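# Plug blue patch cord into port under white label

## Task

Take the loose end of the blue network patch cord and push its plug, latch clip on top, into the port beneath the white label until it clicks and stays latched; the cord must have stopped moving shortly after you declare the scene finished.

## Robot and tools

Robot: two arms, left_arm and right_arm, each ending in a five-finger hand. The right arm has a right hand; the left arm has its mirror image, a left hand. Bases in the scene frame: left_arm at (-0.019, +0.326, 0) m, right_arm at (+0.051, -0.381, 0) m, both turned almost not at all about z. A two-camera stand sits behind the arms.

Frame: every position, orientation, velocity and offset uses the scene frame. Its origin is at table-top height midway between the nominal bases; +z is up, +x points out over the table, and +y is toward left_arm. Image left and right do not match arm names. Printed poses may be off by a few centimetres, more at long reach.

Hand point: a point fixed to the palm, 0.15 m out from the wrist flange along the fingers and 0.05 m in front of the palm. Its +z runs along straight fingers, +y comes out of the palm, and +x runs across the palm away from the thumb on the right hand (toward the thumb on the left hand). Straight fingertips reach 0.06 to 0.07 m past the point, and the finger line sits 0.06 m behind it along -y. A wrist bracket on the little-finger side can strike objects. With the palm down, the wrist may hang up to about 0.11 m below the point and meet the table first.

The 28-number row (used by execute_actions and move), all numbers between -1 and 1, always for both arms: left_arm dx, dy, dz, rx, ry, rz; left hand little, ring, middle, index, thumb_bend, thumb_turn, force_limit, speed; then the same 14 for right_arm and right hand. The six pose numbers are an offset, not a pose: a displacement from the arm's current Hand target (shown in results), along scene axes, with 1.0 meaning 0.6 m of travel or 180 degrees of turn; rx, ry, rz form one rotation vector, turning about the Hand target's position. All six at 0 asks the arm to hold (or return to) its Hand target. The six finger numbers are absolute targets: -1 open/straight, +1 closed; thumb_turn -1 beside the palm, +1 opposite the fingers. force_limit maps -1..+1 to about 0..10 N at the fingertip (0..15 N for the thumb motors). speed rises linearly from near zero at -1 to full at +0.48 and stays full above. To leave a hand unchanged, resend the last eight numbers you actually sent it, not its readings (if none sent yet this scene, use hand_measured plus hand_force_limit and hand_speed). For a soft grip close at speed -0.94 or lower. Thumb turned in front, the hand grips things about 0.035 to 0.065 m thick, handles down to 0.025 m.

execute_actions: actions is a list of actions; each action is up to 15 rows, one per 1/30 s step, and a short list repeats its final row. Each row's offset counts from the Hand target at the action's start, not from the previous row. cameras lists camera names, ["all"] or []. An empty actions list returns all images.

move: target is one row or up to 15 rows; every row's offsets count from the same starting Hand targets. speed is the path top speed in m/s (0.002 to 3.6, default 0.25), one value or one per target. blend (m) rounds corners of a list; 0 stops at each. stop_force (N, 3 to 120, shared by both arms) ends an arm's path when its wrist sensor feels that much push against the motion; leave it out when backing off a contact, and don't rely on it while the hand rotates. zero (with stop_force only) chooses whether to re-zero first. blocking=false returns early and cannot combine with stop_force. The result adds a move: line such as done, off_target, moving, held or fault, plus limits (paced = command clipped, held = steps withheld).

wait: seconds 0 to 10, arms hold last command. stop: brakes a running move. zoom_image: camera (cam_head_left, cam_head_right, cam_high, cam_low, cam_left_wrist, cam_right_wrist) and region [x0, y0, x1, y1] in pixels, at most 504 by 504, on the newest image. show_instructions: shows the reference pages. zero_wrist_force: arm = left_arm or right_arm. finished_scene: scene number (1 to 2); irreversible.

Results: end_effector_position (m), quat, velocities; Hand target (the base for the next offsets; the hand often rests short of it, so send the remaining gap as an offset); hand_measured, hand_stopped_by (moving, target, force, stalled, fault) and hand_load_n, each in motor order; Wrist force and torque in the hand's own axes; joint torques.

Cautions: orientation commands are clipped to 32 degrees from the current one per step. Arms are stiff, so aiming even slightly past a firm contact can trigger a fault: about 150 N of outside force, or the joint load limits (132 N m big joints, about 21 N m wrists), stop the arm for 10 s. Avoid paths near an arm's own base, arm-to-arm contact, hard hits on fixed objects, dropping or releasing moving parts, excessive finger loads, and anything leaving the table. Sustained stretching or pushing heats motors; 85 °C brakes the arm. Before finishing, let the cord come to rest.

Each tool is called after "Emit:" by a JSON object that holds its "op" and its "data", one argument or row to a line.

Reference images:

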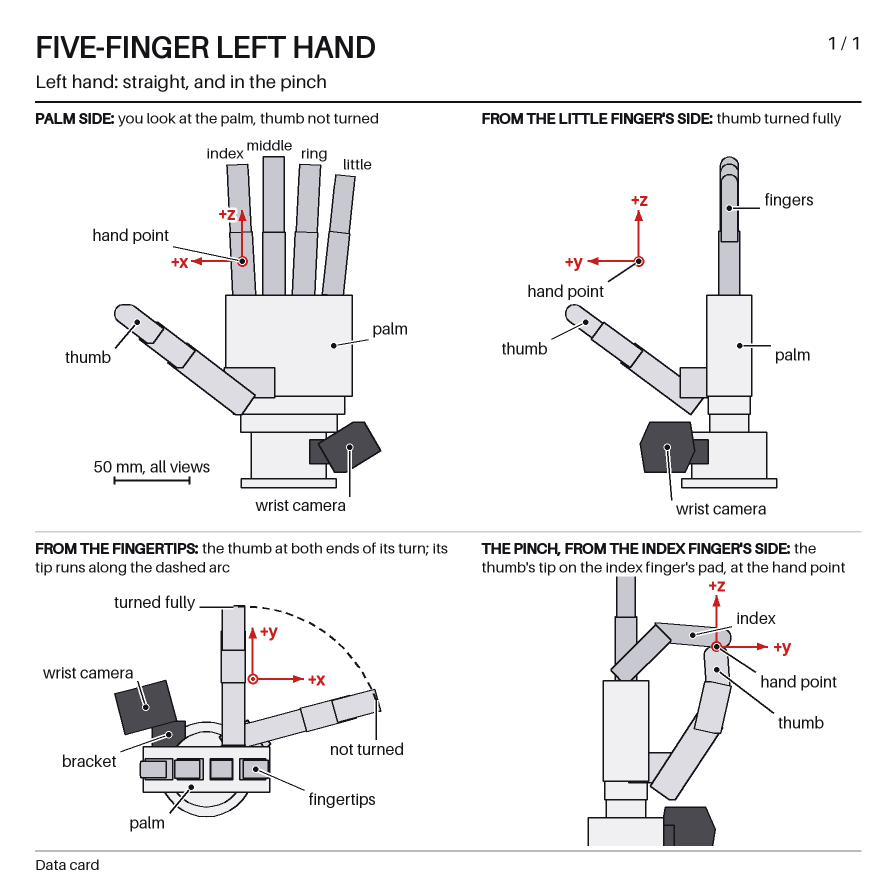

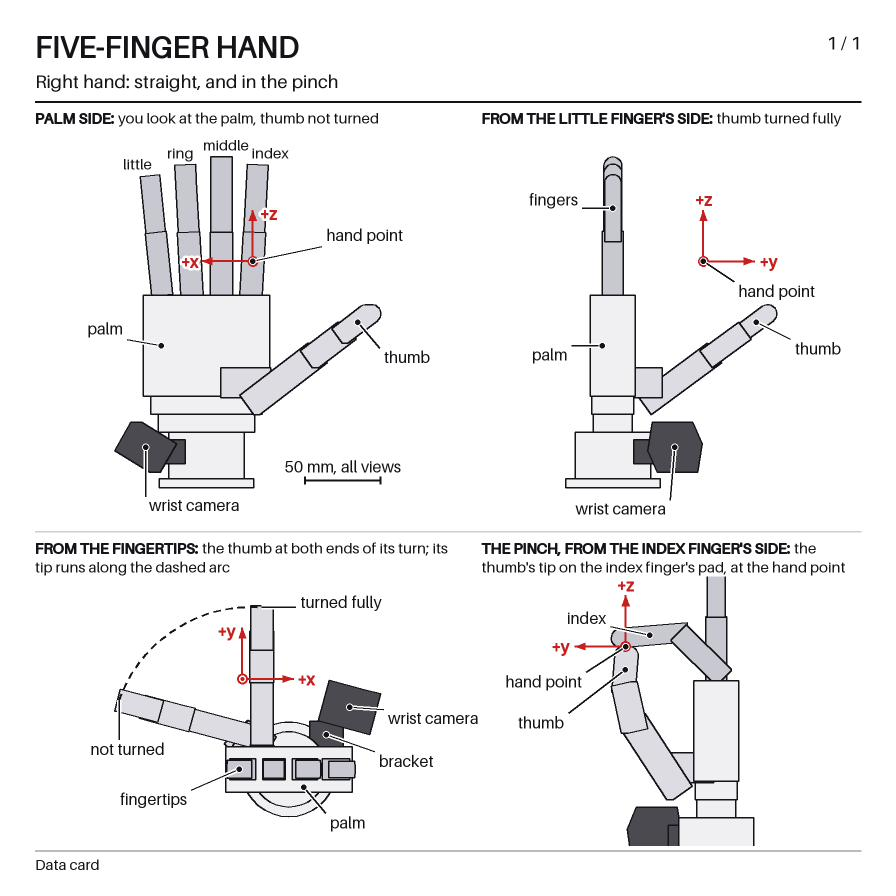

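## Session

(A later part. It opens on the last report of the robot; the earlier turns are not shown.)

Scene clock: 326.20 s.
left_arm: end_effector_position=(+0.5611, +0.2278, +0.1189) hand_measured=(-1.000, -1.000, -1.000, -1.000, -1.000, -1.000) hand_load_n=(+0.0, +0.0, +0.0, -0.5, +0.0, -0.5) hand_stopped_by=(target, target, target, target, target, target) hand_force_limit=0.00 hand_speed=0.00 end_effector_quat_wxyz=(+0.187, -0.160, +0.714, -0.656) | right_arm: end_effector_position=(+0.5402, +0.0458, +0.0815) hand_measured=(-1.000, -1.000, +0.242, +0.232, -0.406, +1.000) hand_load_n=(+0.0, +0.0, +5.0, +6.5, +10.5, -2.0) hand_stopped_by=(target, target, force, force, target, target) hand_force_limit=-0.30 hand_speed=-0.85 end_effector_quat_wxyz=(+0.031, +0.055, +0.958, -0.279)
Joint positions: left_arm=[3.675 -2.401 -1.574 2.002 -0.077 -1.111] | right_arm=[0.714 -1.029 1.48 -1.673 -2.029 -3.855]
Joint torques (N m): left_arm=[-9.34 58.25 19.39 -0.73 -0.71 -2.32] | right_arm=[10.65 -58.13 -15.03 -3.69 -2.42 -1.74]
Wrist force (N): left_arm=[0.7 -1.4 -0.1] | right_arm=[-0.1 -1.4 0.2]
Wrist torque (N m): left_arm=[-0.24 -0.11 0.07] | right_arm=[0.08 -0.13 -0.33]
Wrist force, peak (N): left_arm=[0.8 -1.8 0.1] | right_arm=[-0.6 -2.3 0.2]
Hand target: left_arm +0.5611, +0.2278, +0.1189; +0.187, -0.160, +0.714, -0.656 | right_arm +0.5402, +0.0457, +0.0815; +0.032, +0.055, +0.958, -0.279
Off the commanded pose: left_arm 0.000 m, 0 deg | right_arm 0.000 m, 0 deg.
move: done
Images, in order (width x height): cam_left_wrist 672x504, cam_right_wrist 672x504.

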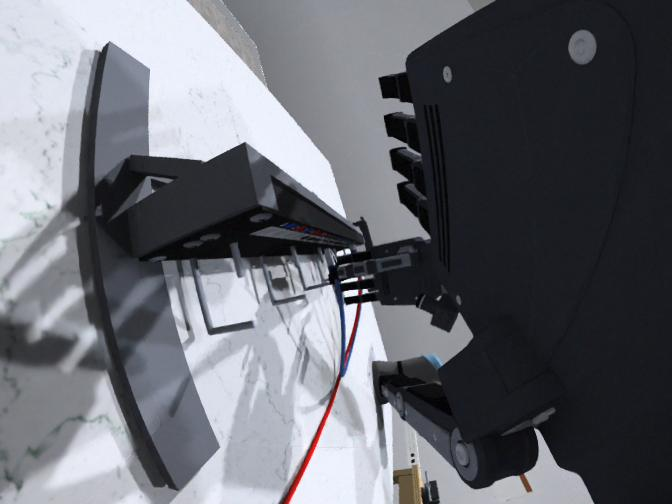

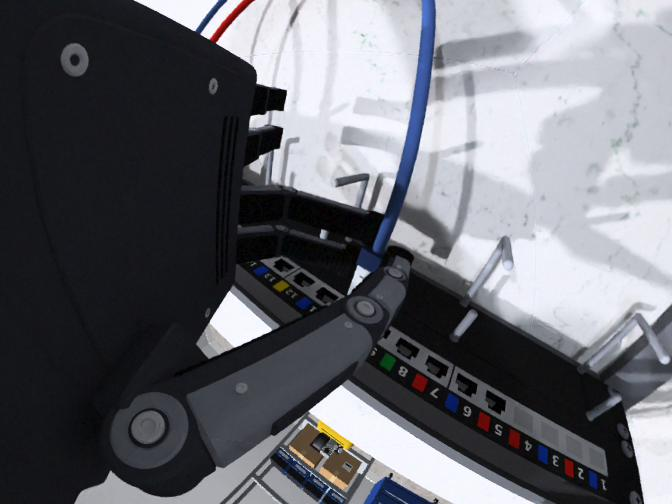

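Emit:
{"op": "zoom_image", "data": {
  "camera": "cam_right_wrist",
  "region": [290, 265, 350, 310]
}}

Emit:
{"op": "zoom_image", "data": {
  "camera": "cam_right_wrist",
  "region": [370, 325, 450, 385]
}}

Emit:
{"op": "zoom_image", "data": {
  "camera": "cam_right_wrist",
  "region": [335, 240, 385, 300]
}}

Scaled by 8.400 from the camera's 672x504 image, which has a finer 960x720 frame.

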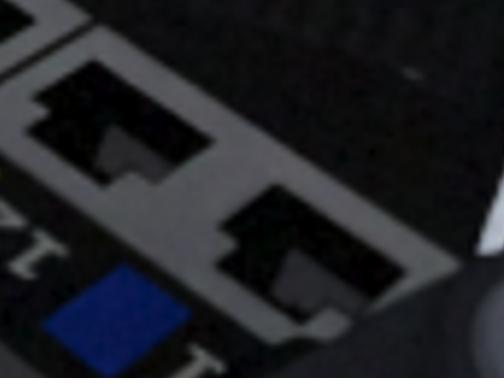

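Scaled by 6.300 from the camera's 672x504 image, which has a finer 960x720 frame.

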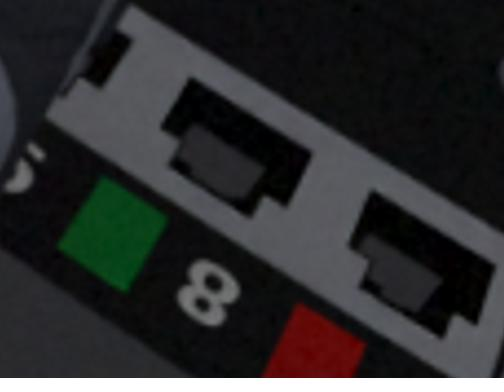

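Scaled by 8.400 from the camera's 672x504 image, which has a finer 960x720 frame.

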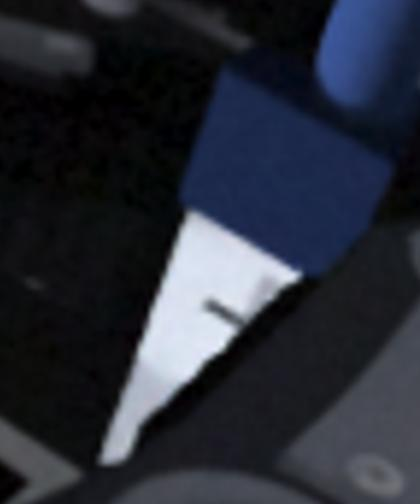

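Emit:
{"op": "move", "data": {
  "target": [0,0,0,0,0,0,-1,-1,-1,-1,-1,-1,0,0,0.01327,-0.00133,0,0,0,0,-1,-1,0.7,0.7,-0.4,1,-0.3,-0.85],
  "speed": 0.05,
  "cameras": ["cam_left_wrist","cam_right_wrist"]
}}

Emit:
{"op": "zoom_image", "data": {
  "camera": "cam_right_wrist",
  "region": [290, 255, 350, 300]
}}

Emit:
{"op": "zoom_image", "data": {
  "camera": "cam_right_wrist",
  "region": [370, 310, 450, 370]
}}

Emit:
{"op": "zoom_image", "data": {
  "camera": "cam_left_wrist",
  "region": [316, 230, 346, 260]
}}

Scene clock: 329.00 s.
left_arm: end_effector_position=(+0.5611, +0.2278, +0.1189) hand_measured=(-1.000, -1.000, -1.000, -1.000, -1.000, -1.000) hand_load_n=(+0.0, +0.0, +0.0, +0.0, +0.0, +0.0) hand_stopped_by=(target, target, target, target, target, target) hand_force_limit=0.00 hand_speed=0.00 end_effector_quat_wxyz=(+0.187, -0.160, +0.714, -0.656) | right_arm: end_effector_position=(+0.5480, +0.0450, +0.0815) hand_measured=(-1.000, -1.000, +0.242, +0.232, -0.406, +1.000) hand_load_n=(+0.0, -0.5, +5.0, +6.5, +10.5, -2.0) hand_stopped_by=(target, target, force, force, target, target) hand_force_limit=-0.30 hand_speed=-0.85 end_effector_quat_wxyz=(+0.032, +0.055, +0.958, -0.279)
Joint positions: left_arm=[3.675 -2.401 -1.574 2.002 -0.077 -1.111] | right_arm=[0.706 -1.019 1.465 -1.672 -2.032 -3.863]
Joint torques (N m): left_arm=[-8.86 58.71 20.7 -0.78 -0.58 -2.26] | right_arm=[-11.41 -37.6 -27.38 -0.31 -2.62 -2.05]
Wrist force (N): left_arm=[0.7 -1.5 0.1] | right_arm=[-0.2 -1.9 0.3]
Wrist torque (N m): left_arm=[-0.26 -0.11 0.07] | right_arm=[0.01 -0.11 -0.35]
Wrist force, peak (N): left_arm=[0.7 -1.7 0.0] | right_arm=[-0.3 -2.4 0.4]
Hand target: left_arm +0.5611, +0.2278, +0.1189; +0.187, -0.160, +0.714, -0.656 | right_arm +0.5482, +0.0450, +0.0815; +0.032, +0.055, +0.958, -0.279
Off the commanded pose: left_arm 0.000 m, 0 deg | right_arm 0.000 m, 0 deg.
move: done
Images, in order (width x height): cam_left_wrist 672x504, cam_right_wrist 672x504.

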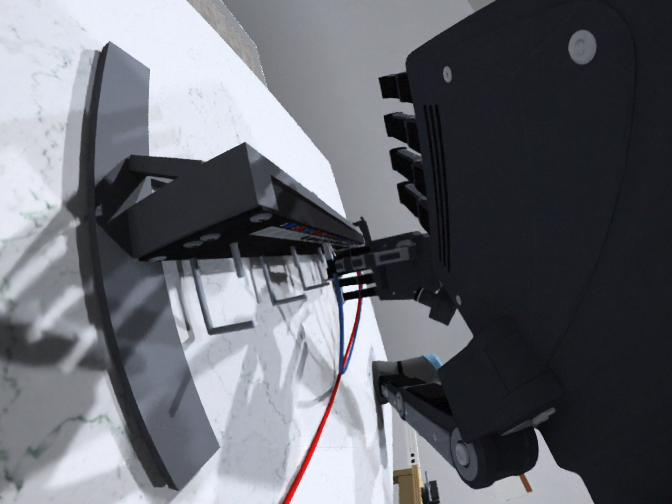

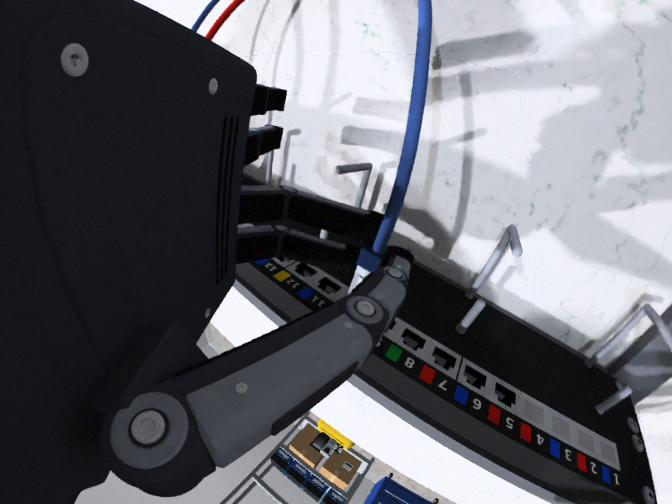

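Scaled by 8.400 from the camera's 672x504 image, which has a finer 960x720 frame.

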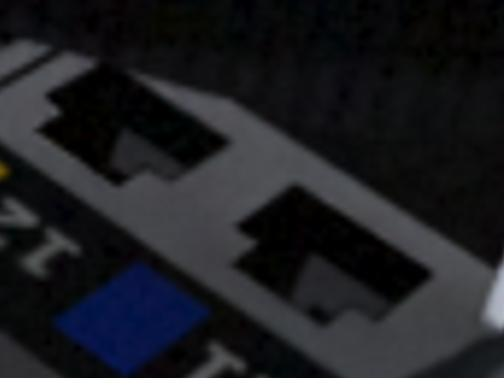

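Scaled by 6.300 from the camera's 672x504 image, which has a finer 960x720 frame.

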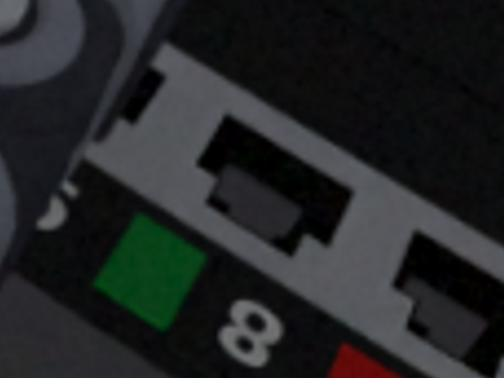

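Scaled by 16.800 from the camera's 672x504 image, which has a finer 960x720 frame.

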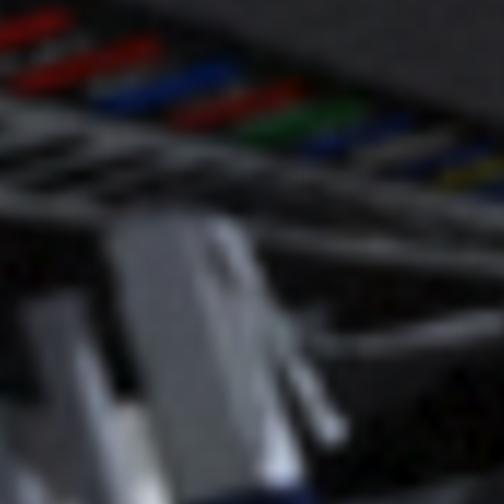

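Emit:
{"op": "move", "data": {
  "target": [
    [0,0,0,0,0,0,-1,-1,-1,-1,-1,-1,0,0,0.0009,0.0003,0.0033,0,0,0,-1,-1,0.7,0.7,-0.4,1,-0.3,-0.85],
    [0,0,0,0,0,0,-1,-1,-1,-1,-1,-1,0,0,0.006,0,0.0033,0,0,0,-1,-1,0.7,0.7,-0.4,1,-0.3,-0.85]
  ],
  "speed": [0.02,0.01],
  "stop_force": 3,
  "zero": true
}}

Scene clock: 332.57 s.
left_arm: end_effector_position=(+0.5611, +0.2278, +0.1189) hand_measured=(-1.000, -1.000, -1.000, -1.000, -1.000, -1.000) hand_load_n=(+0.0, +0.0, -0.5, +0.0, +0.0, +0.0) hand_stopped_by=(target, target, target, target, target, target) hand_force_limit=0.00 hand_speed=0.00 end_effector_quat_wxyz=(+0.187, -0.160, +0.714, -0.656) | right_arm: end_effector_position=(+0.5493, +0.0451, +0.0833) hand_measured=(-1.000, -1.000, +0.242, +0.232, -0.406, +1.000) hand_load_n=(+0.0, +0.0, +5.0, +6.0, +10.5, -2.0) hand_stopped_by=(target, target, force, force, target, target) hand_force_limit=-0.30 hand_speed=-0.85 end_effector_quat_wxyz=(+0.032, +0.055, +0.958, -0.279)
Joint positions: left_arm=[3.675 -2.401 -1.574 2.002 -0.077 -1.111] | right_arm=[0.705 -1.019 1.46 -1.667 -2.032 -3.864]
Joint torques (N m): left_arm=[-9.41 59.44 20.1 -0.57 -0.51 -2.2] | right_arm=[11.24 -56.81 -15.75 -2.98 0.36 1.22]
Wrist force (N): left_arm=[0.6 -1.6 0.0] | right_arm=[-0.1 -2.0 0.3]
Wrist torque (N m): left_arm=[-0.27 -0.10 0.07] | right_arm=[-0.02 -0.14 -0.35]
Wrist force, peak (N): left_arm=[0.7 -1.8 -0.1] | right_arm=[3.7 -3.6 0.7]
Hand target: left_arm +0.5611, +0.2278, +0.1189; +0.187, -0.160, +0.714, -0.656 | right_arm +0.5493, +0.0451, +0.0833; +0.032, +0.055, +0.958, -0.279 (not the last commanded pose)
Off the commanded pose: left_arm 0.000 m, 0 deg | right_arm 0.003 m, 0 deg.
move: contact (right_arm); path passed 1 of 2 targets

Emit:
{"op": "execute_actions", "data": {
  "actions": [],
  "cameras": ["cam_right_wrist","cam_left_wrist"]
}}

Emit:
{"op": "zoom_image", "data": {
  "camera": "cam_right_wrist",
  "region": [290, 250, 360, 310]
}}

Emit:
{"op": "zoom_image", "data": {
  "camera": "cam_right_wrist",
  "region": [375, 300, 455, 360]
}}

Emit:
{"op": "zoom_image", "data": {
  "camera": "cam_left_wrist",
  "region": [316, 230, 346, 260]
}}

Scene clock: 332.67 s.
left_arm: end_effector_position=(+0.5611, +0.2278, +0.1189) hand_measured=(-1.000, -1.000, -1.000, -1.000, -1.000, -1.000) hand_load_n=(+0.0, +0.0, +0.0, +0.0, +0.0, -0.5) hand_stopped_by=(target, target, target, target, target, target) hand_force_limit=0.00 hand_speed=0.00 end_effector_quat_wxyz=(+0.187, -0.160, +0.714, -0.656) | right_arm: end_effector_position=(+0.5493, +0.0451, +0.0833) hand_measured=(-1.000, -1.000, +0.242, +0.232, -0.406, +1.000) hand_load_n=(+0.0, +0.0, +5.0, +6.0, +10.5, -2.0) hand_stopped_by=(target, target, force, force, target, target) hand_force_limit=-0.30 hand_speed=-0.85 end_effector_quat_wxyz=(+0.032, +0.055, +0.958, -0.279)
Joint positions: left_arm=[3.675 -2.401 -1.574 2.002 -0.077 -1.111] | right_arm=[0.705 -1.019 1.46 -1.667 -2.032 -3.864]
Joint velocities: within noise
Joint torques (N m): left_arm=[-8.99 57.2 20.71 -0.6 -0.73 -2.28] | right_arm=[10.1 -57.99 -14.82 -2.87 0.38 1.09]
Motor temperatures (°C): left_arm=[30 32 36 38 40 36] | right_arm=[33 31 33 37 37 39]
Wrist force (N): left_arm=[0.7 -1.6 0.0] | right_arm=[-0.1 -1.9 0.3]
Wrist torque (N m): left_arm=[-0.26 -0.10 0.07] | right_arm=[0.01 -0.14 -0.34]
Wrist force, peak (N): left_arm=[0.7 -1.6 0.0] | right_arm=[-0.1 -1.9 0.3]
Hand target: left_arm +0.5611, +0.2278, +0.1189; +0.187, -0.160, +0.714, -0.656 | right_arm +0.5493, +0.0451, +0.0833; +0.032, +0.055, +0.958, -0.279 (not the last commanded pose)
Off the commanded pose: left_arm 0.000 m, 0 deg | right_arm 0.003 m, 0 deg.
Images, in order (width x height): cam_left_wrist 672x504, cam_right_wrist 672x504.

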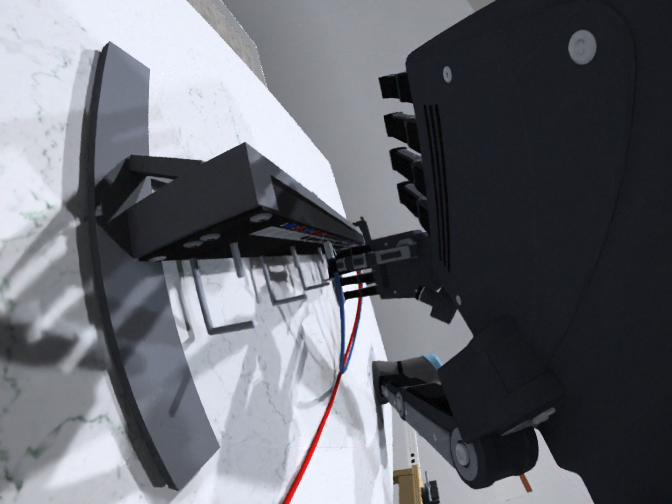

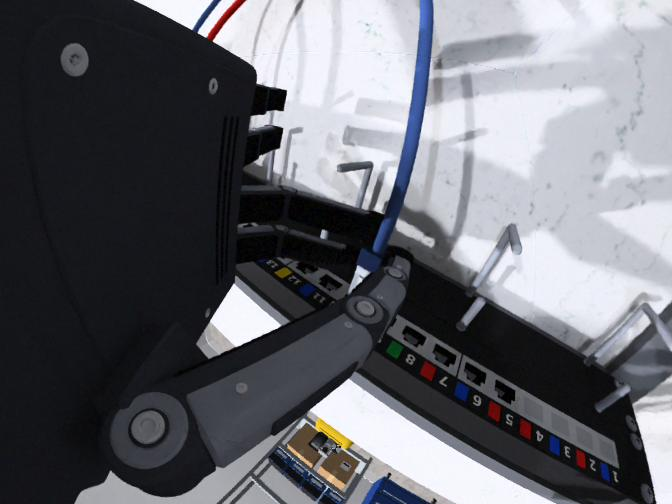

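Scaled by 7.200 from the camera's 672x504 image, which has a finer 960x720 frame.

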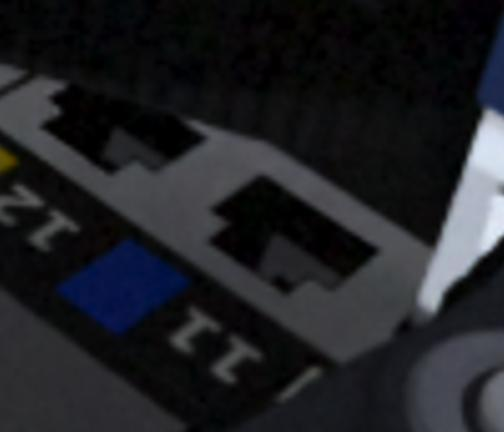

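Scaled by 6.300 from the camera's 672x504 image, which has a finer 960x720 frame.

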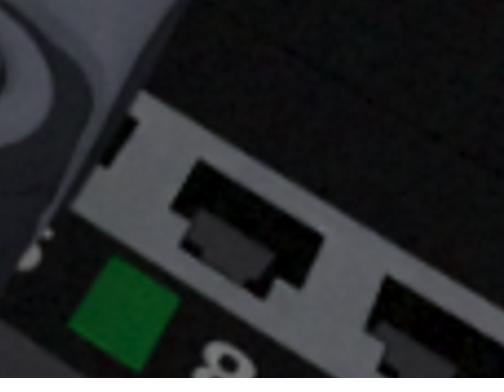

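Scaled by 16.800 from the camera's 672x504 image, which has a finer 960x720 frame.

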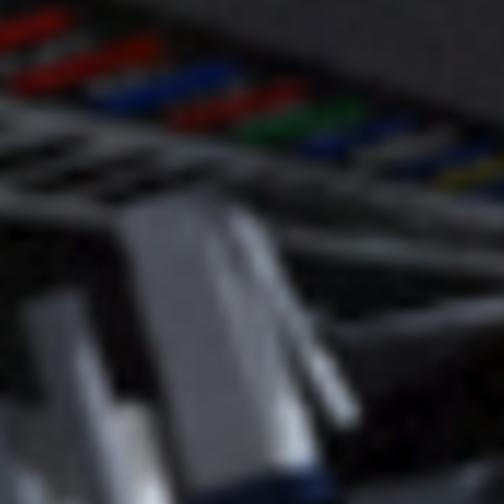

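Emit:
{"op": "zoom_image", "data": {
  "camera": "cam_right_wrist",
  "region": [335, 275, 365, 305]
}}

Emit:
{"op": "zoom_image", "data": {
  "camera": "cam_right_wrist",
  "region": [290, 255, 350, 300]
}}

Scaled by 16.800 from the camera's 672x504 image, which has a finer 960x720 frame.

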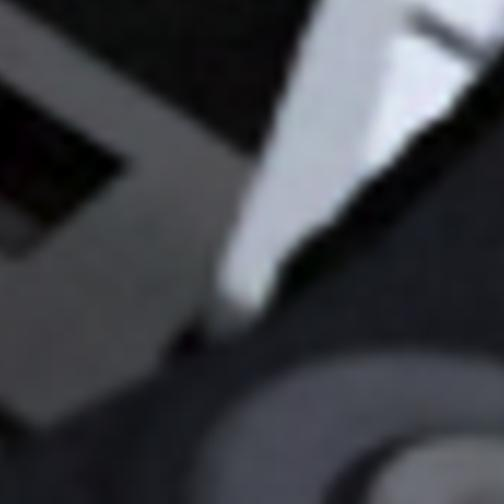

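Scaled by 8.400 from the camera's 672x504 image, which has a finer 960x720 frame.

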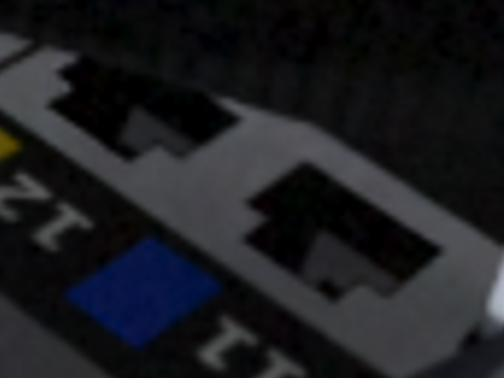

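Emit:
{"op": "move", "data": {
  "target": [
    [0,0,0,0,0,0,-1,-1,-1,-1,-1,-1,0,0,-0.0017,0.0013,0.004,0,0,0,-1,-1,0.7,0.7,-0.4,1,-0.3,-0.85],
    [0,0,0,0,0,0,-1,-1,-1,-1,-1,-1,0,0,0.0042,0.0009,0.004,0,0,0,-1,-1,0.7,0.7,-0.4,1,-0.3,-0.85]
  ],
  "speed": [0.02,0.01],
  "stop_force": 3,
  "zero": false,
  "cameras": ["cam_right_wrist"]
}}

Emit:
{"op": "zoom_image", "data": {
  "camera": "cam_right_wrist",
  "region": [335, 275, 365, 305]
}}

Emit:
{"op": "zoom_image", "data": {
  "camera": "cam_right_wrist",
  "region": [290, 250, 350, 295]
}}

Scene clock: 335.17 s.
left_arm: end_effector_position=(+0.5611, +0.2278, +0.1189) hand_measured=(-1.000, -1.000, -1.000, -1.000, -1.000, -1.000) hand_load_n=(+0.0, +0.0, +0.0, +0.0, +0.0, -0.5) hand_stopped_by=(target, target, target, target, target, target) hand_force_limit=0.00 hand_speed=0.00 end_effector_quat_wxyz=(+0.187, -0.160, +0.714, -0.656) | right_arm: end_effector_position=(+0.5495, +0.0459, +0.0857) hand_measured=(-1.000, -1.000, +0.242, +0.232, -0.406, +1.000) hand_load_n=(+0.0, -0.5, +5.5, +6.0, +10.5, -2.5) hand_stopped_by=(target, target, force, force, target, target) hand_force_limit=-0.30 hand_speed=-0.85 end_effector_quat_wxyz=(+0.032, +0.055, +0.958, -0.279)
Joint positions: left_arm=[3.675 -2.401 -1.574 2.002 -0.077 -1.111] | right_arm=[0.706 -1.02 1.454 -1.661 -2.032 -3.864]
Joint torques (N m): left_arm=[-9.25 58.73 19.12 -0.83 -0.56 -1.85] | right_arm=[9.97 -58.04 -15.46 -4.08 0.65 1.71]
Wrist force (N): left_arm=[0.8 -1.6 0.2] | right_arm=[2.4 -2.4 0.4]
Wrist torque (N m): left_arm=[-0.27 -0.12 0.08] | right_arm=[0.02 -0.14 -0.41]
Wrist force, peak (N): left_arm=[0.9 -1.7 0.0] | right_arm=[6.1 -3.7 0.6]
Hand target: left_arm +0.5611, +0.2278, +0.1189; +0.187, -0.160, +0.714, -0.656 | right_arm +0.5495, +0.0459, +0.0857; +0.032, +0.055, +0.958, -0.279 (not the last commanded pose)
Off the commanded pose: left_arm 0.000 m, 0 deg | right_arm 0.002 m, 0 deg.
move: contact (right_arm); path passed 1 of 2 targets
Images, in order (width x height): cam_right_wrist 672x504.

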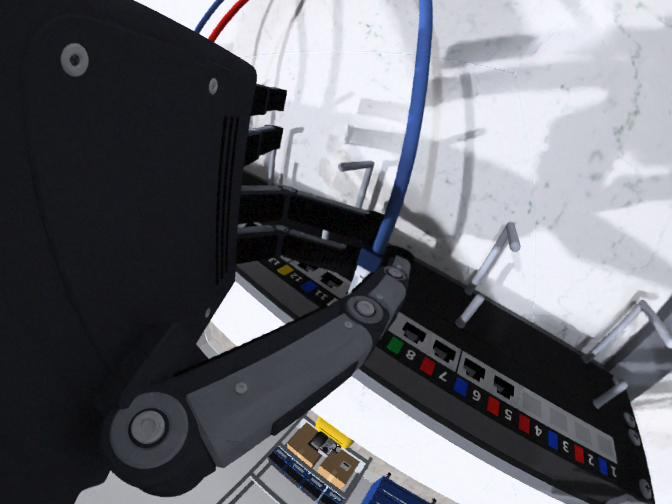

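Scaled by 16.800 from the camera's 672x504 image, which has a finer 960x720 frame.

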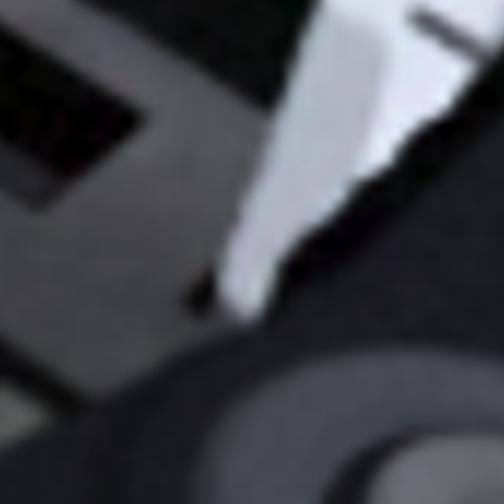

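Scaled by 8.400 from the camera's 672x504 image, which has a finer 960x720 frame.

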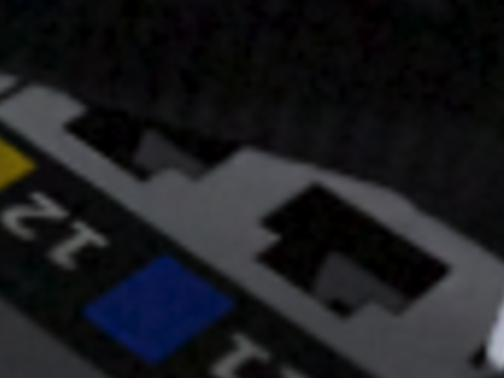

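Emit:
{"op": "move", "data": {
  "target": [
    [0,0,0,0,0,0,-1,-1,-1,-1,-1,-1,0,0,-0.0025,0.0001,0.0017,0,0,0,-1,-1,0.7,0.7,-0.4,1,-0.3,-0.85],
    [0,0,0,0,0,0,-1,-1,-1,-1,-1,-1,0,0,0.004,-0.0003,0.0017,0,0,0,-1,-1,0.7,0.7,-0.4,1,-0.3,-0.85]
  ],
  "speed": [0.02,0.01],
  "stop_force": 3,
  "zero": false,
  "cameras": ["cam_right_wrist"]
}}

Emit:
{"op": "zoom_image", "data": {
  "camera": "cam_right_wrist",
  "region": [335, 275, 365, 305]
}}

Scene clock: 336.87 s.
left_arm: end_effector_position=(+0.5611, +0.2278, +0.1189) hand_measured=(-1.000, -1.000, -1.000, -1.000, -1.000, -1.000) hand_load_n=(+0.0, +0.0, +0.0, +0.0, +0.0, +0.0) hand_stopped_by=(target, target, target, target, target, target) hand_force_limit=0.00 hand_speed=0.00 end_effector_quat_wxyz=(+0.187, -0.160, +0.714, -0.656) | right_arm: end_effector_position=(+0.5494, +0.0460, +0.0867) hand_measured=(-1.000, -1.000, +0.242, +0.232, -0.406, +1.000) hand_load_n=(+0.0, +0.0, +5.5, +6.0, +10.0, -2.5) hand_stopped_by=(target, target, force, force, target, target) hand_force_limit=-0.30 hand_speed=-0.85 end_effector_quat_wxyz=(+0.032, +0.055, +0.958, -0.278)
Joint positions: left_arm=[3.675 -2.401 -1.574 2.002 -0.077 -1.111] | right_arm=[0.706 -1.021 1.453 -1.659 -2.032 -3.864]
Joint torques (N m): left_arm=[-8.99 59.09 20.19 -0.94 -0.6 -2.03] | right_arm=[9.38 -58.37 -16.04 -3.99 0.72 1.73]
Wrist force (N): left_arm=[0.6 -1.6 0.0] | right_arm=[1.6 -2.6 0.4]
Wrist torque (N m): left_arm=[-0.25 -0.10 0.07] | right_arm=[-0.04 -0.14 -0.40]
Wrist force, peak (N): left_arm=[0.9 -1.7 0.1] | right_arm=[5.8 -3.4 0.3]
Hand target: left_arm +0.5611, +0.2278, +0.1189; +0.187, -0.160, +0.714, -0.656 | right_arm +0.5494, +0.0460, +0.0867; +0.032, +0.055, +0.958, -0.278 (not the last commanded pose)
Off the commanded pose: left_arm 0.000 m, 0 deg | right_arm 0.002 m, 0 deg.
move: contact (right_arm); path passed 1 of 2 targets
Images, in order (width x height): cam_right_wrist 672x504.

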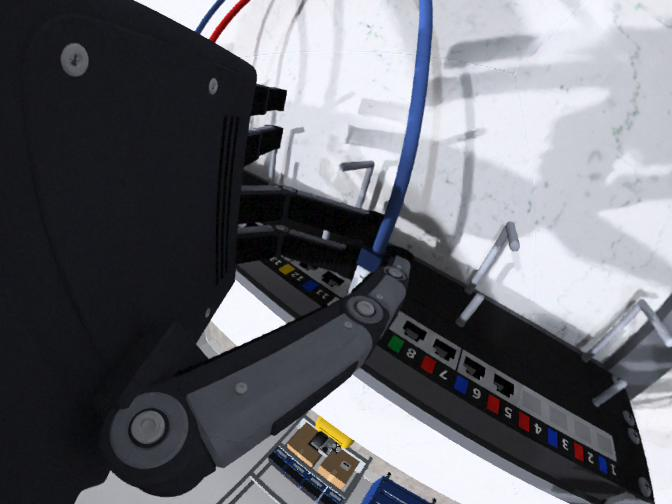

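Scaled by 16.800 from the camera's 672x504 image, which has a finer 960x720 frame.

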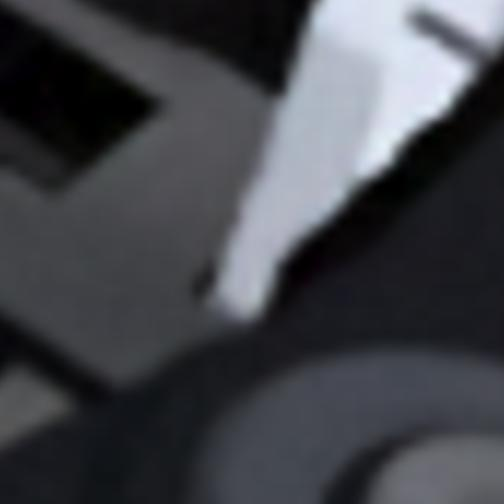

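Emit:
{"op": "move", "data": {
  "target": [
    [0,0,0,0,0,0,-1,-1,-1,-1,-1,-1,0,0,-0.0025,-0.0003,0.0,0,0,0,-1,-1,0.7,0.7,-0.4,1,-0.3,-0.85],
    [0,0,0,0,0,0,-1,-1,-1,-1,-1,-1,0,0,0.004,-0.0008,0.0,0,0,0,-1,-1,0.7,0.7,-0.4,1,-0.3,-0.85]
  ],
  "speed": [0.02,0.01],
  "stop_force": 3,
  "zero": false
}}

Emit:
{"op": "move", "data": {
  "target": [
    [0,0,0,0,0,0,-1,-1,-1,-1,-1,-1,0,0,-0.0025,0.0002,0.0007,0,0,0,-1,-1,0.7,0.7,-0.4,1,-0.3,-0.85],
    [0,0,0,0,0,0,-1,-1,-1,-1,-1,-1,0,0,0.004,-0.0003,0.0007,0,0,0,-1,-1,0.7,0.7,-0.4,1,-0.3,-0.85]
  ],
  "speed": [0.02,0.01],
  "stop_force": 3,
  "zero": false,
  "cameras": ["cam_right_wrist"]
}}

Emit:
{"op": "zoom_image", "data": {
  "camera": "cam_right_wrist",
  "region": [335, 275, 365, 305]
}}

Scene clock: 338.63 s.
left_arm: end_effector_position=(+0.5611, +0.2278, +0.1189) hand_measured=(-1.000, -1.000, -1.000, -1.000, -1.000, -1.000) hand_load_n=(+0.0, +0.0, +0.0, -0.5, +0.0, -0.5) hand_stopped_by=(target, target, target, target, target, target) hand_force_limit=0.00 hand_speed=0.00 end_effector_quat_wxyz=(+0.187, -0.160, +0.714, -0.656) | right_arm: end_effector_position=(+0.5495, +0.0458, +0.0868) hand_measured=(-1.000, -1.000, +0.242, +0.232, -0.406, +1.000) hand_load_n=(+0.0, +0.0, +5.5, +6.0, +10.0, -2.5) hand_stopped_by=(target, target, force, force, target, target) hand_force_limit=-0.30 hand_speed=-0.85 end_effector_quat_wxyz=(+0.032, +0.055, +0.958, -0.278)
Joint positions: left_arm=[3.675 -2.401 -1.574 2.002 -0.077 -1.111] | right_arm=[0.705 -1.021 1.454 -1.66 -2.032 -3.864]
Joint torques (N m): left_arm=[-9.09 59.09 20.41 -1.06 -0.4 -2.1] | right_arm=[8.6 -58.66 -16.43 -4.44 0.53 1.9]
Wrist force (N): left_arm=[0.9 -1.7 0.0] | right_arm=[2.9 -2.8 0.2]
Wrist torque (N m): left_arm=[-0.27 -0.14 0.08] | right_arm=[-0.01 -0.17 -0.40]
Wrist force, peak (N): left_arm=[0.9 -1.7 0.0] | right_arm=[7.3 -3.6 0.8]
Hand target: left_arm +0.5611, +0.2278, +0.1189; +0.187, -0.160, +0.714, -0.656 | right_arm +0.5495, +0.0458, +0.0868; +0.032, +0.055, +0.958, -0.278 (not the last commanded pose)
Off the commanded pose: left_arm 0.000 m, 0 deg | right_arm 0.002 m, 0 deg.
move: contact (right_arm); path passed 1 of 2 targets

Scene clock: 340.10 s.
left_arm: end_effector_position=(+0.5611, +0.2278, +0.1189) hand_measured=(-1.000, -1.000, -1.000, -1.000, -1.000, -1.000) hand_load_n=(+0.0, +0.0, +0.0, +0.0, +0.0, +0.0) hand_stopped_by=(target, target, target, target, target, target) hand_force_limit=0.00 hand_speed=0.00 end_effector_quat_wxyz=(+0.187, -0.160, +0.714, -0.656) | right_arm: end_effector_position=(+0.5495, +0.0459, +0.0873) hand_measured=(-1.000, -1.000, +0.242, +0.232, -0.406, +1.000) hand_load_n=(+0.0, +0.0, +5.5, +6.0, +10.5, -2.5) hand_stopped_by=(target, target, force, force, target, target) hand_force_limit=-0.30 hand_speed=-0.85 end_effector_quat_wxyz=(+0.032, +0.055, +0.958, -0.278)
Joint positions: left_arm=[3.675 -2.401 -1.574 2.002 -0.077 -1.111] | right_arm=[0.705 -1.021 1.453 -1.659 -2.032 -3.864]
Joint torques (N m): left_arm=[-9.87 58.6 20.25 -0.95 -0.55 -2.22] | right_arm=[9.36 -57.75 -16.42 -4.11 0.66 1.63]
Wrist force (N): left_arm=[0.9 -1.5 0.1] | right_arm=[2.3 -2.6 -0.1]
Wrist torque (N m): left_arm=[-0.26 -0.14 0.08] | right_arm=[0.02 -0.13 -0.40]
Wrist force, peak (N): left_arm=[0.8 -1.8 0.0] | right_arm=[6.5 -4.0 0.7]
Hand target: left_arm +0.5611, +0.2278, +0.1189; +0.187, -0.160, +0.714, -0.656 | right_arm +0.5495, +0.0459, +0.0873; +0.032, +0.055, +0.958, -0.278 (not the last commanded pose)
Off the commanded pose: left_arm 0.000 m, 0 deg | right_arm 0.002 m, 0 deg.
move: contact (right_arm); path passed 1 of 2 targets
Images, in order (width x height): cam_right_wrist 672x504.

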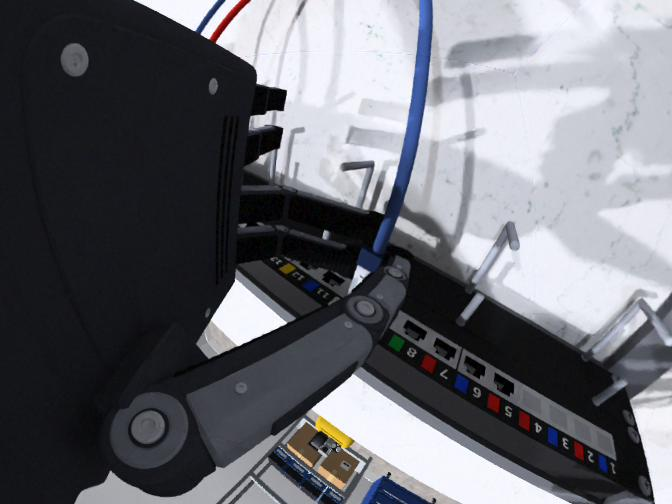

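Scaled by 16.800 from the camera's 672x504 image, which has a finer 960x720 frame.

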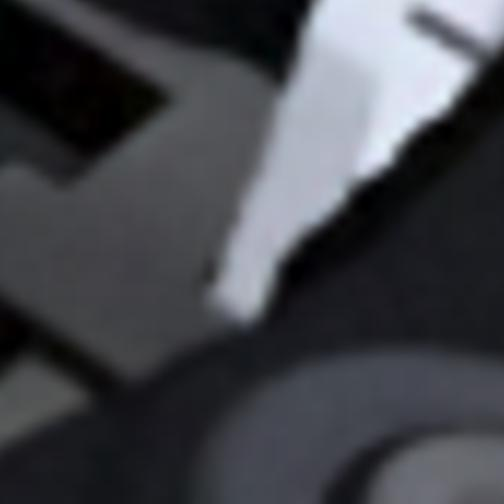

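Emit:
{"op": "move", "data": {
  "target": [
    [0,0,0,0,0,0,-1,-1,-1,-1,-1,-1,0,0,-0.0025,-0.0002,-0.0013,0,0,0,-1,-1,0.7,0.7,-0.4,1,-0.3,-0.85],
    [0,0,0,0,0,0,-1,-1,-1,-1,-1,-1,0,0,0.004,-0.0008,-0.0013,0,0,0,-1,-1,0.7,0.7,-0.4,1,-0.3,-0.85]
  ],
  "speed": [0.02,0.01],
  "stop_force": 3,
  "zero": false
}}

Emit:
{"op": "move", "data": {
  "target": [
    [0,0,0,0,0,0,-1,-1,-1,-1,-1,-1,0,0,-0.0025,-0.0004,0,0,0,0,-1,-1,0.7,0.7,-0.4,1,-0.3,-0.85],
    [0,0,0,0,0,0,-1,-1,-1,-1,-1,-1,0,0,0.004,-0.0009,0,0,0,0,-1,-1,0.7,0.7,-0.4,1,-0.3,-0.85]
  ],
  "speed": [0.02,0.01],
  "stop_force": 3,
  "zero": false
}}

Emit:
{"op": "move", "data": {
  "target": [
    [0,0,0,0,0,0,-1,-1,-1,-1,-1,-1,0,0,-0.0025,0.0007,-0.0005,0,0,0,-1,-1,0.7,0.7,-0.4,1,-0.3,-0.85],
    [0,0,0,0,0,0,-1,-1,-1,-1,-1,-1,0,0,0.004,0.0002,-0.0005,0,0,0,-1,-1,0.7,0.7,-0.4,1,-0.3,-0.85]
  ],
  "speed": [0.02,0.01],
  "stop_force": 3,
  "zero": false
}}

Scene clock: 342.97 s.
left_arm: end_effector_position=(+0.5611, +0.2278, +0.1189) hand_measured=(-1.000, -1.000, -1.000, -1.000, -1.000, -1.000) hand_load_n=(+0.0, +0.0, +0.0, +0.0, +0.0, -0.5) hand_stopped_by=(target, target, target, target, target, target) hand_force_limit=0.00 hand_speed=0.00 end_effector_quat_wxyz=(+0.187, -0.160, +0.714, -0.656) | right_arm: end_effector_position=(+0.5495, +0.0458, +0.0866) hand_measured=(-1.000, -1.000, +0.242, +0.232, -0.406, +1.000) hand_load_n=(+0.0, +0.0, +6.0, +6.0, +10.5, -2.5) hand_stopped_by=(target, target, force, force, target, target) hand_force_limit=-0.30 hand_speed=-0.85 end_effector_quat_wxyz=(+0.032, +0.055, +0.958, -0.278)
Joint positions: left_arm=[3.675 -2.401 -1.574 2.002 -0.077 -1.111] | right_arm=[0.705 -1.021 1.454 -1.661 -2.032 -3.865]
Joint torques (N m): left_arm=[-8.87 57.84 19.32 -0.85 -0.56 -2.3] | right_arm=[8.68 -58.27 -16.21 -3.29 0.12 1.89]
Wrist force (N): left_arm=[0.7 -1.6 0.2] | right_arm=[2.6 -2.3 0.3]
Wrist torque (N m): left_arm=[-0.28 -0.10 0.07] | right_arm=[0.03 -0.12 -0.42]
Wrist force, peak (N): left_arm=[0.7 -1.8 0.0] | right_arm=[7.6 -4.2 0.7]
Hand target: left_arm +0.5611, +0.2278, +0.1189; +0.187, -0.160, +0.714, -0.656 | right_arm +0.5495, +0.0458, +0.0866; +0.032, +0.055, +0.958, -0.278 (not the last commanded pose)
Off the commanded pose: left_arm 0.000 m, 0 deg | right_arm 0.002 m, 0 deg.
move: contact (right_arm); path passed 1 of 2 targets

Scene clock: 344.47 s.
left_arm: end_effector_position=(+0.5611, +0.2278, +0.1189) hand_measured=(-1.000, -1.000, -1.000, -1.000, -1.000, -1.000) hand_load_n=(+0.0, +0.0, +0.0, +0.0, +0.0, -0.5) hand_stopped_by=(target, target, target, target, target, target) hand_force_limit=0.00 hand_speed=0.00 end_effector_quat_wxyz=(+0.187, -0.160, +0.714, -0.656) | right_arm: end_effector_position=(+0.5496, +0.0456, +0.0867) hand_measured=(-1.000, -1.000, +0.242, +0.232, -0.406, +1.000) hand_load_n=(+0.5, +0.0, +6.0, +6.5, +10.0, -3.0) hand_stopped_by=(target, target, force, force, target, target) hand_force_limit=-0.30 hand_speed=-0.85 end_effector_quat_wxyz=(+0.032, +0.055, +0.958, -0.278)
Joint positions: left_arm=[3.675 -2.401 -1.574 2.002 -0.077 -1.111] | right_arm=[0.705 -1.022 1.455 -1.661 -2.032 -3.865]
Joint torques (N m): left_arm=[-8.87 57.62 20.35 -0.81 -0.52 -2.11] | right_arm=[8.39 -59.45 -17.18 -4.76 0.36 2.02]
Wrist force (N): left_arm=[0.9 -1.5 0.0] | right_arm=[4.5 -3.1 0.5]
Wrist torque (N m): left_arm=[-0.25 -0.13 0.08] | right_arm=[-0.03 -0.19 -0.42]
Wrist force, peak (N): left_arm=[0.7 -1.7 0.1] | right_arm=[8.6 -4.2 0.9]
Hand target: left_arm +0.5611, +0.2278, +0.1189; +0.187, -0.160, +0.714, -0.656 | right_arm +0.5496, +0.0456, +0.0867; +0.032, +0.055, +0.958, -0.278 (not the last commanded pose)
Off the commanded pose: left_arm 0.000 m, 0 deg | right_arm 0.002 m, 0 deg.
move: contact (right_arm); path passed 1 of 2 targets

Scene clock: 345.97 s.
left_arm: end_effector_position=(+0.5611, +0.2278, +0.1189) hand_measured=(-1.000, -1.000, -1.000, -1.000, -1.000, -1.000) hand_load_n=(+0.0, +0.0, +0.0, +0.0, +0.0, +0.0) hand_stopped_by=(target, target, target, target, target, target) hand_force_limit=0.00 hand_speed=0.00 end_effector_quat_wxyz=(+0.187, -0.160, +0.714, -0.656) | right_arm: end_effector_position=(+0.5497, +0.0460, +0.0865) hand_measured=(-1.000, -1.000, +0.242, +0.232, -0.406, +1.000) hand_load_n=(+0.0, +0.0, +6.0, +6.0, +10.5, -3.0) hand_stopped_by=(target, target, force, force, target, target) hand_force_limit=-0.30 hand_speed=-0.85 end_effector_quat_wxyz=(+0.032, +0.055, +0.959, -0.278)
Joint positions: left_arm=[3.675 -2.401 -1.574 2.002 -0.077 -1.111] | right_arm=[0.705 -1.021 1.454 -1.662 -2.032 -3.865]
Joint torques (N m): left_arm=[-9.64 59.29 20.33 -0.89 -0.61 -2.22] | right_arm=[9.28 -57.71 -17.59 -5.13 0.01 1.96]
Wrist force (N): left_arm=[0.8 -1.5 0.1] | right_arm=[4.9 -3.5 0.8]
Wrist torque (N m): left_arm=[-0.26 -0.12 0.08] | right_arm=[-0.03 -0.14 -0.46]
Wrist force, peak (N): left_arm=[0.7 -1.8 0.2] | right_arm=[8.8 -4.9 0.9]
Hand target: left_arm +0.5611, +0.2278, +0.1189; +0.187, -0.160, +0.714, -0.656 | right_arm +0.5497, +0.0460, +0.0865; +0.032, +0.055, +0.959, -0.278 (not the last commanded pose)
Off the commanded pose: left_arm 0.000 m, 0 deg | right_arm 0.002 m, 0 deg.
move: contact (right_arm); path passed 1 of 2 targets

Emit:
{"op": "execute_actions", "data": {
  "actions": [],
  "cameras": ["cam_right_wrist"]
}}

Emit:
{"op": "zoom_image", "data": {
  "camera": "cam_right_wrist",
  "region": [335, 275, 365, 305]
}}

Emit:
{"op": "zoom_image", "data": {
  "camera": "cam_right_wrist",
  "region": [353, 246, 385, 278]
}}

Scene clock: 346.10 s.
left_arm: end_effector_position=(+0.5611, +0.2278, +0.1189) hand_measured=(-1.000, -1.000, -1.000, -1.000, -1.000, -1.000) hand_load_n=(+0.0, +0.0, +0.0, +0.0, +0.0, -0.5) hand_stopped_by=(target, target, target, target, target, target) hand_force_limit=0.00 hand_speed=0.00 end_effector_quat_wxyz=(+0.187, -0.160, +0.714, -0.656) | right_arm: end_effector_position=(+0.5497, +0.0460, +0.0865) hand_measured=(-1.000, -1.000, +0.242, +0.232, -0.406, +1.000) hand_load_n=(-0.5, +0.0, +6.0, +6.5, +10.0, -3.0) hand_stopped_by=(target, target, force, force, target, target) hand_force_limit=-0.30 hand_speed=-0.85 end_effector_quat_wxyz=(+0.032, +0.055, +0.959, -0.278)
Joint positions: left_arm=[3.675 -2.401 -1.574 2.002 -0.077 -1.111] | right_arm=[0.705 -1.021 1.454 -1.662 -2.032 -3.865]
Joint velocities: within noise
Joint torques (N m): left_arm=[-8.88 59.36 20.59 -0.95 -0.34 -2.1] | right_arm=[9.01 -58.1 -16.96 -4.83 0.35 1.92]
Motor temperatures (°C): left_arm=[30 32 36 38 40 36] | right_arm=[33 31 33 36 37 39]
Wrist force (N): left_arm=[0.7 -1.5 -0.1] | right_arm=[4.7 -3.1 1.1]
Wrist torque (N m): left_arm=[-0.25 -0.11 0.07] | right_arm=[-0.04 -0.13 -0.46]
Wrist force, peak (N): left_arm=[0.8 -1.6 0.0] | right_arm=[5.2 -3.6 0.7]
Hand target: left_arm +0.5611, +0.2278, +0.1189; +0.187, -0.160, +0.714, -0.656 | right_arm +0.5497, +0.0460, +0.0865; +0.032, +0.055, +0.959, -0.278 (not the last commanded pose)
Off the commanded pose: left_arm 0.000 m, 0 deg | right_arm 0.002 m, 0 deg.
Images, in order (width x height): cam_right_wrist 672x504.

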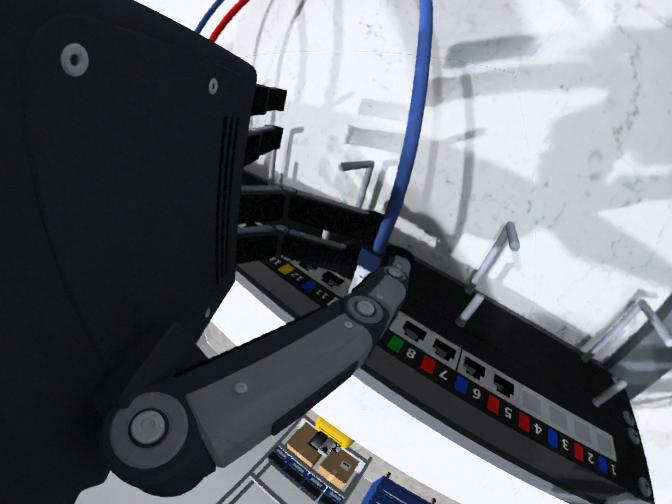

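Scaled by 16.800 from the camera's 672x504 image, which has a finer 960x720 frame.

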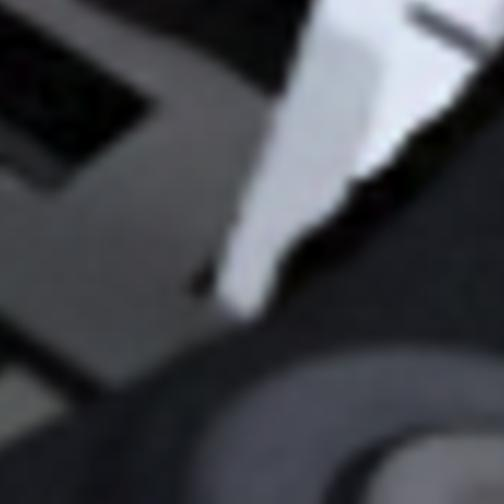

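Scaled by 15.750 from the camera's 672x504 image, which has a finer 960x720 frame.

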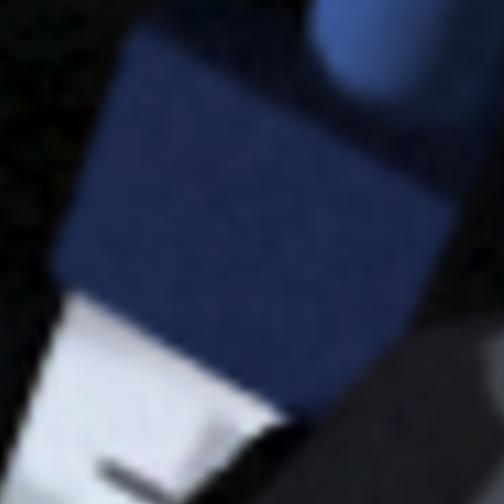

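Emit:
{"op": "move", "data": {
  "target": [
    [0,0,0,0,0,0,-1,-1,-1,-1,-1,-1,0,0,-0.0025,-0.0002,0.001,0,0,0,-1,-1,0.7,0.7,-0.4,1,-0.3,-0.85],
    [0,0,0,0,0,0,-1,-1,-1,-1,-1,-1,0,0,0.001,-0.0004,0.001,0,0,0,-1,-1,0.7,0.7,-0.4,1,-0.3,-0.85],
    [0,0,0,0,0,0,-1,-1,-1,-1,-1,-1,0,0,0.001,0.0001,0.001,0,0,0,-1,-1,0.7,0.7,-0.4,1,-0.3,-0.85],
    [0,0,0,0,0,0,-1,-1,-1,-1,-1,-1,0,0,0.001,-0.0004,0.0015,0,0,0,-1,-1,0.7,0.7,-0.4,1,-0.3,-0.85],
    [0,0,0,0,0,0,-1,-1,-1,-1,-1,-1,0,0,0.001,-0.0009,0.001,0,0,0,-1,-1,0.7,0.7,-0.4,1,-0.3,-0.85],
    [0,0,0,0,0,0,-1,-1,-1,-1,-1,-1,0,0,0.001,-0.0004,0.0005,0,0,0,-1,-1,0.7,0.7,-0.4,1,-0.3,-0.85],
    [0,0,0,0,0,0,-1,-1,-1,-1,-1,-1,0,0,0.0012,0.0005,0.0008,0,0,0,-1,-1,0.7,0.7,-0.4,1,-0.3,-0.85],
    [0,0,0,0,0,0,-1,-1,-1,-1,-1,-1,0,0,0.0012,-0.0001,0.0018,0,0,0,-1,-1,0.7,0.7,-0.4,1,-0.3,-0.85],
    [0,0,0,0,0,0,-1,-1,-1,-1,-1,-1,0,0,0.0012,-0.0012,0.0014,0,0,0,-1,-1,0.7,0.7,-0.4,1,-0.3,-0.85],
    [0,0,0,0,0,0,-1,-1,-1,-1,-1,-1,0,0,0.0012,-0.0012,0.0004,0,0,0,-1,-1,0.7,0.7,-0.4,1,-0.3,-0.85],
    [0,0,0,0,0,0,-1,-1,-1,-1,-1,-1,0,0,0.0012,-0.0002,0.0002,0,0,0,-1,-1,0.7,0.7,-0.4,1,-0.3,-0.85],
    [0,0,0,0,0,0,-1,-1,-1,-1,-1,-1,0,0,0.0012,-0.0004,0.001,0,0,0,-1,-1,0.7,0.7,-0.4,1,-0.3,-0.85]
  ],
  "speed": [0.02,0.01,0.006,0.006,0.006,0.006,0.006,0.006,0.006,0.006,0.006,0.006],
  "blend": 0.0003,
  "cameras": ["cam_right_wrist"]
}}

Emit:
{"op": "zoom_image", "data": {
  "camera": "cam_right_wrist",
  "region": [335, 275, 365, 305]
}}

Scene clock: 348.63 s.
left_arm: end_effector_position=(+0.5611, +0.2278, +0.1189) hand_measured=(-1.000, -1.000, -1.000, -1.000, -1.000, -1.000) hand_load_n=(+0.0, +0.0, +0.0, +0.0, +0.0, -0.5) hand_stopped_by=(target, target, target, target, target, target) hand_force_limit=0.00 hand_speed=0.00 end_effector_quat_wxyz=(+0.187, -0.160, +0.714, -0.656) | right_arm: end_effector_position=(+0.5505, +0.0457, +0.0870) hand_measured=(-1.000, -1.000, +0.242, +0.232, -0.406, +1.000) hand_load_n=(+0.0, +0.0, +7.0, +5.5, +10.0, -5.0) hand_stopped_by=(target, target, force, force, target, target) hand_force_limit=-0.30 hand_speed=-0.85 end_effector_quat_wxyz=(+0.032, +0.055, +0.959, -0.278)
Joint positions: left_arm=[3.675 -2.401 -1.574 2.002 -0.077 -1.111] | right_arm=[0.704 -1.021 1.453 -1.661 -2.032 -3.866]
Joint torques (N m): left_arm=[-8.44 58.04 19.25 -1.01 -0.55 -2.09] | right_arm=[4.39 -38.6 -34.2 -4.21 -3.58 2.99]
Wrist force (N): left_arm=[0.7 -1.5 0.0] | right_arm=[16.4 -5.1 1.5]
Wrist torque (N m): left_arm=[-0.26 -0.11 0.07] | right_arm=[-0.05 -0.28 -0.56]
Wrist force, peak (N): left_arm=[0.8 -1.8 0.1] | right_arm=[17.2 -7.4 2.1]
Hand target: left_arm +0.5611, +0.2278, +0.1189; +0.187, -0.160, +0.714, -0.656 | right_arm +0.5504, +0.0458, +0.0871; +0.032, +0.055, +0.959, -0.278
Off the commanded pose: left_arm 0.000 m, 0 deg | right_arm 0.000 m, 0 deg.
move: done; blend cut to 0.0001 m at target 2, 0.0001 m at target 3, 0.0002 m at target 4, 0.0002 m at target 5, 0.0002 m at target 6, 0.0002 m at target 11
Images, in order (width x height): cam_right_wrist 672x504.

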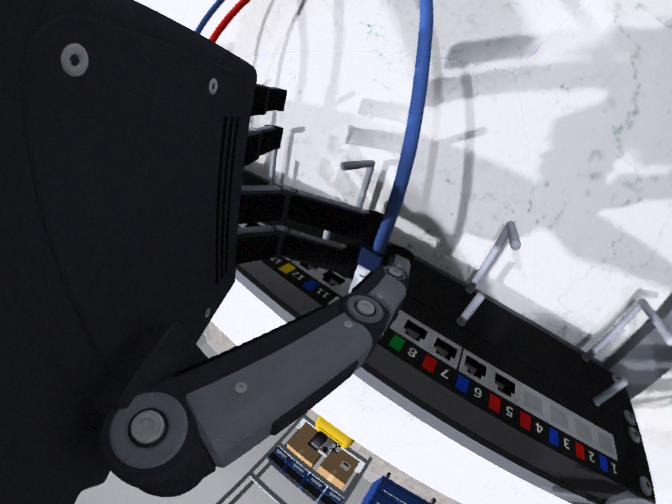

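Scaled by 16.800 from the camera's 672x504 image, which has a finer 960x720 frame.

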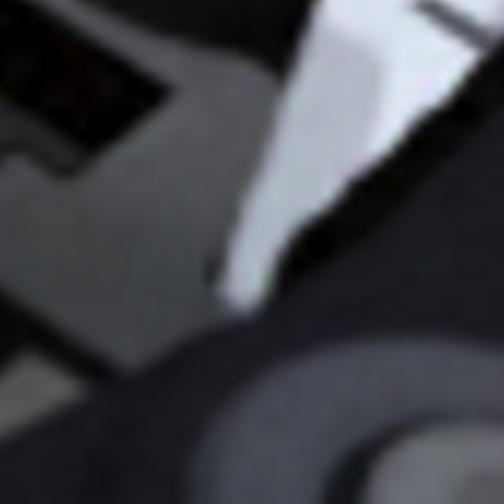

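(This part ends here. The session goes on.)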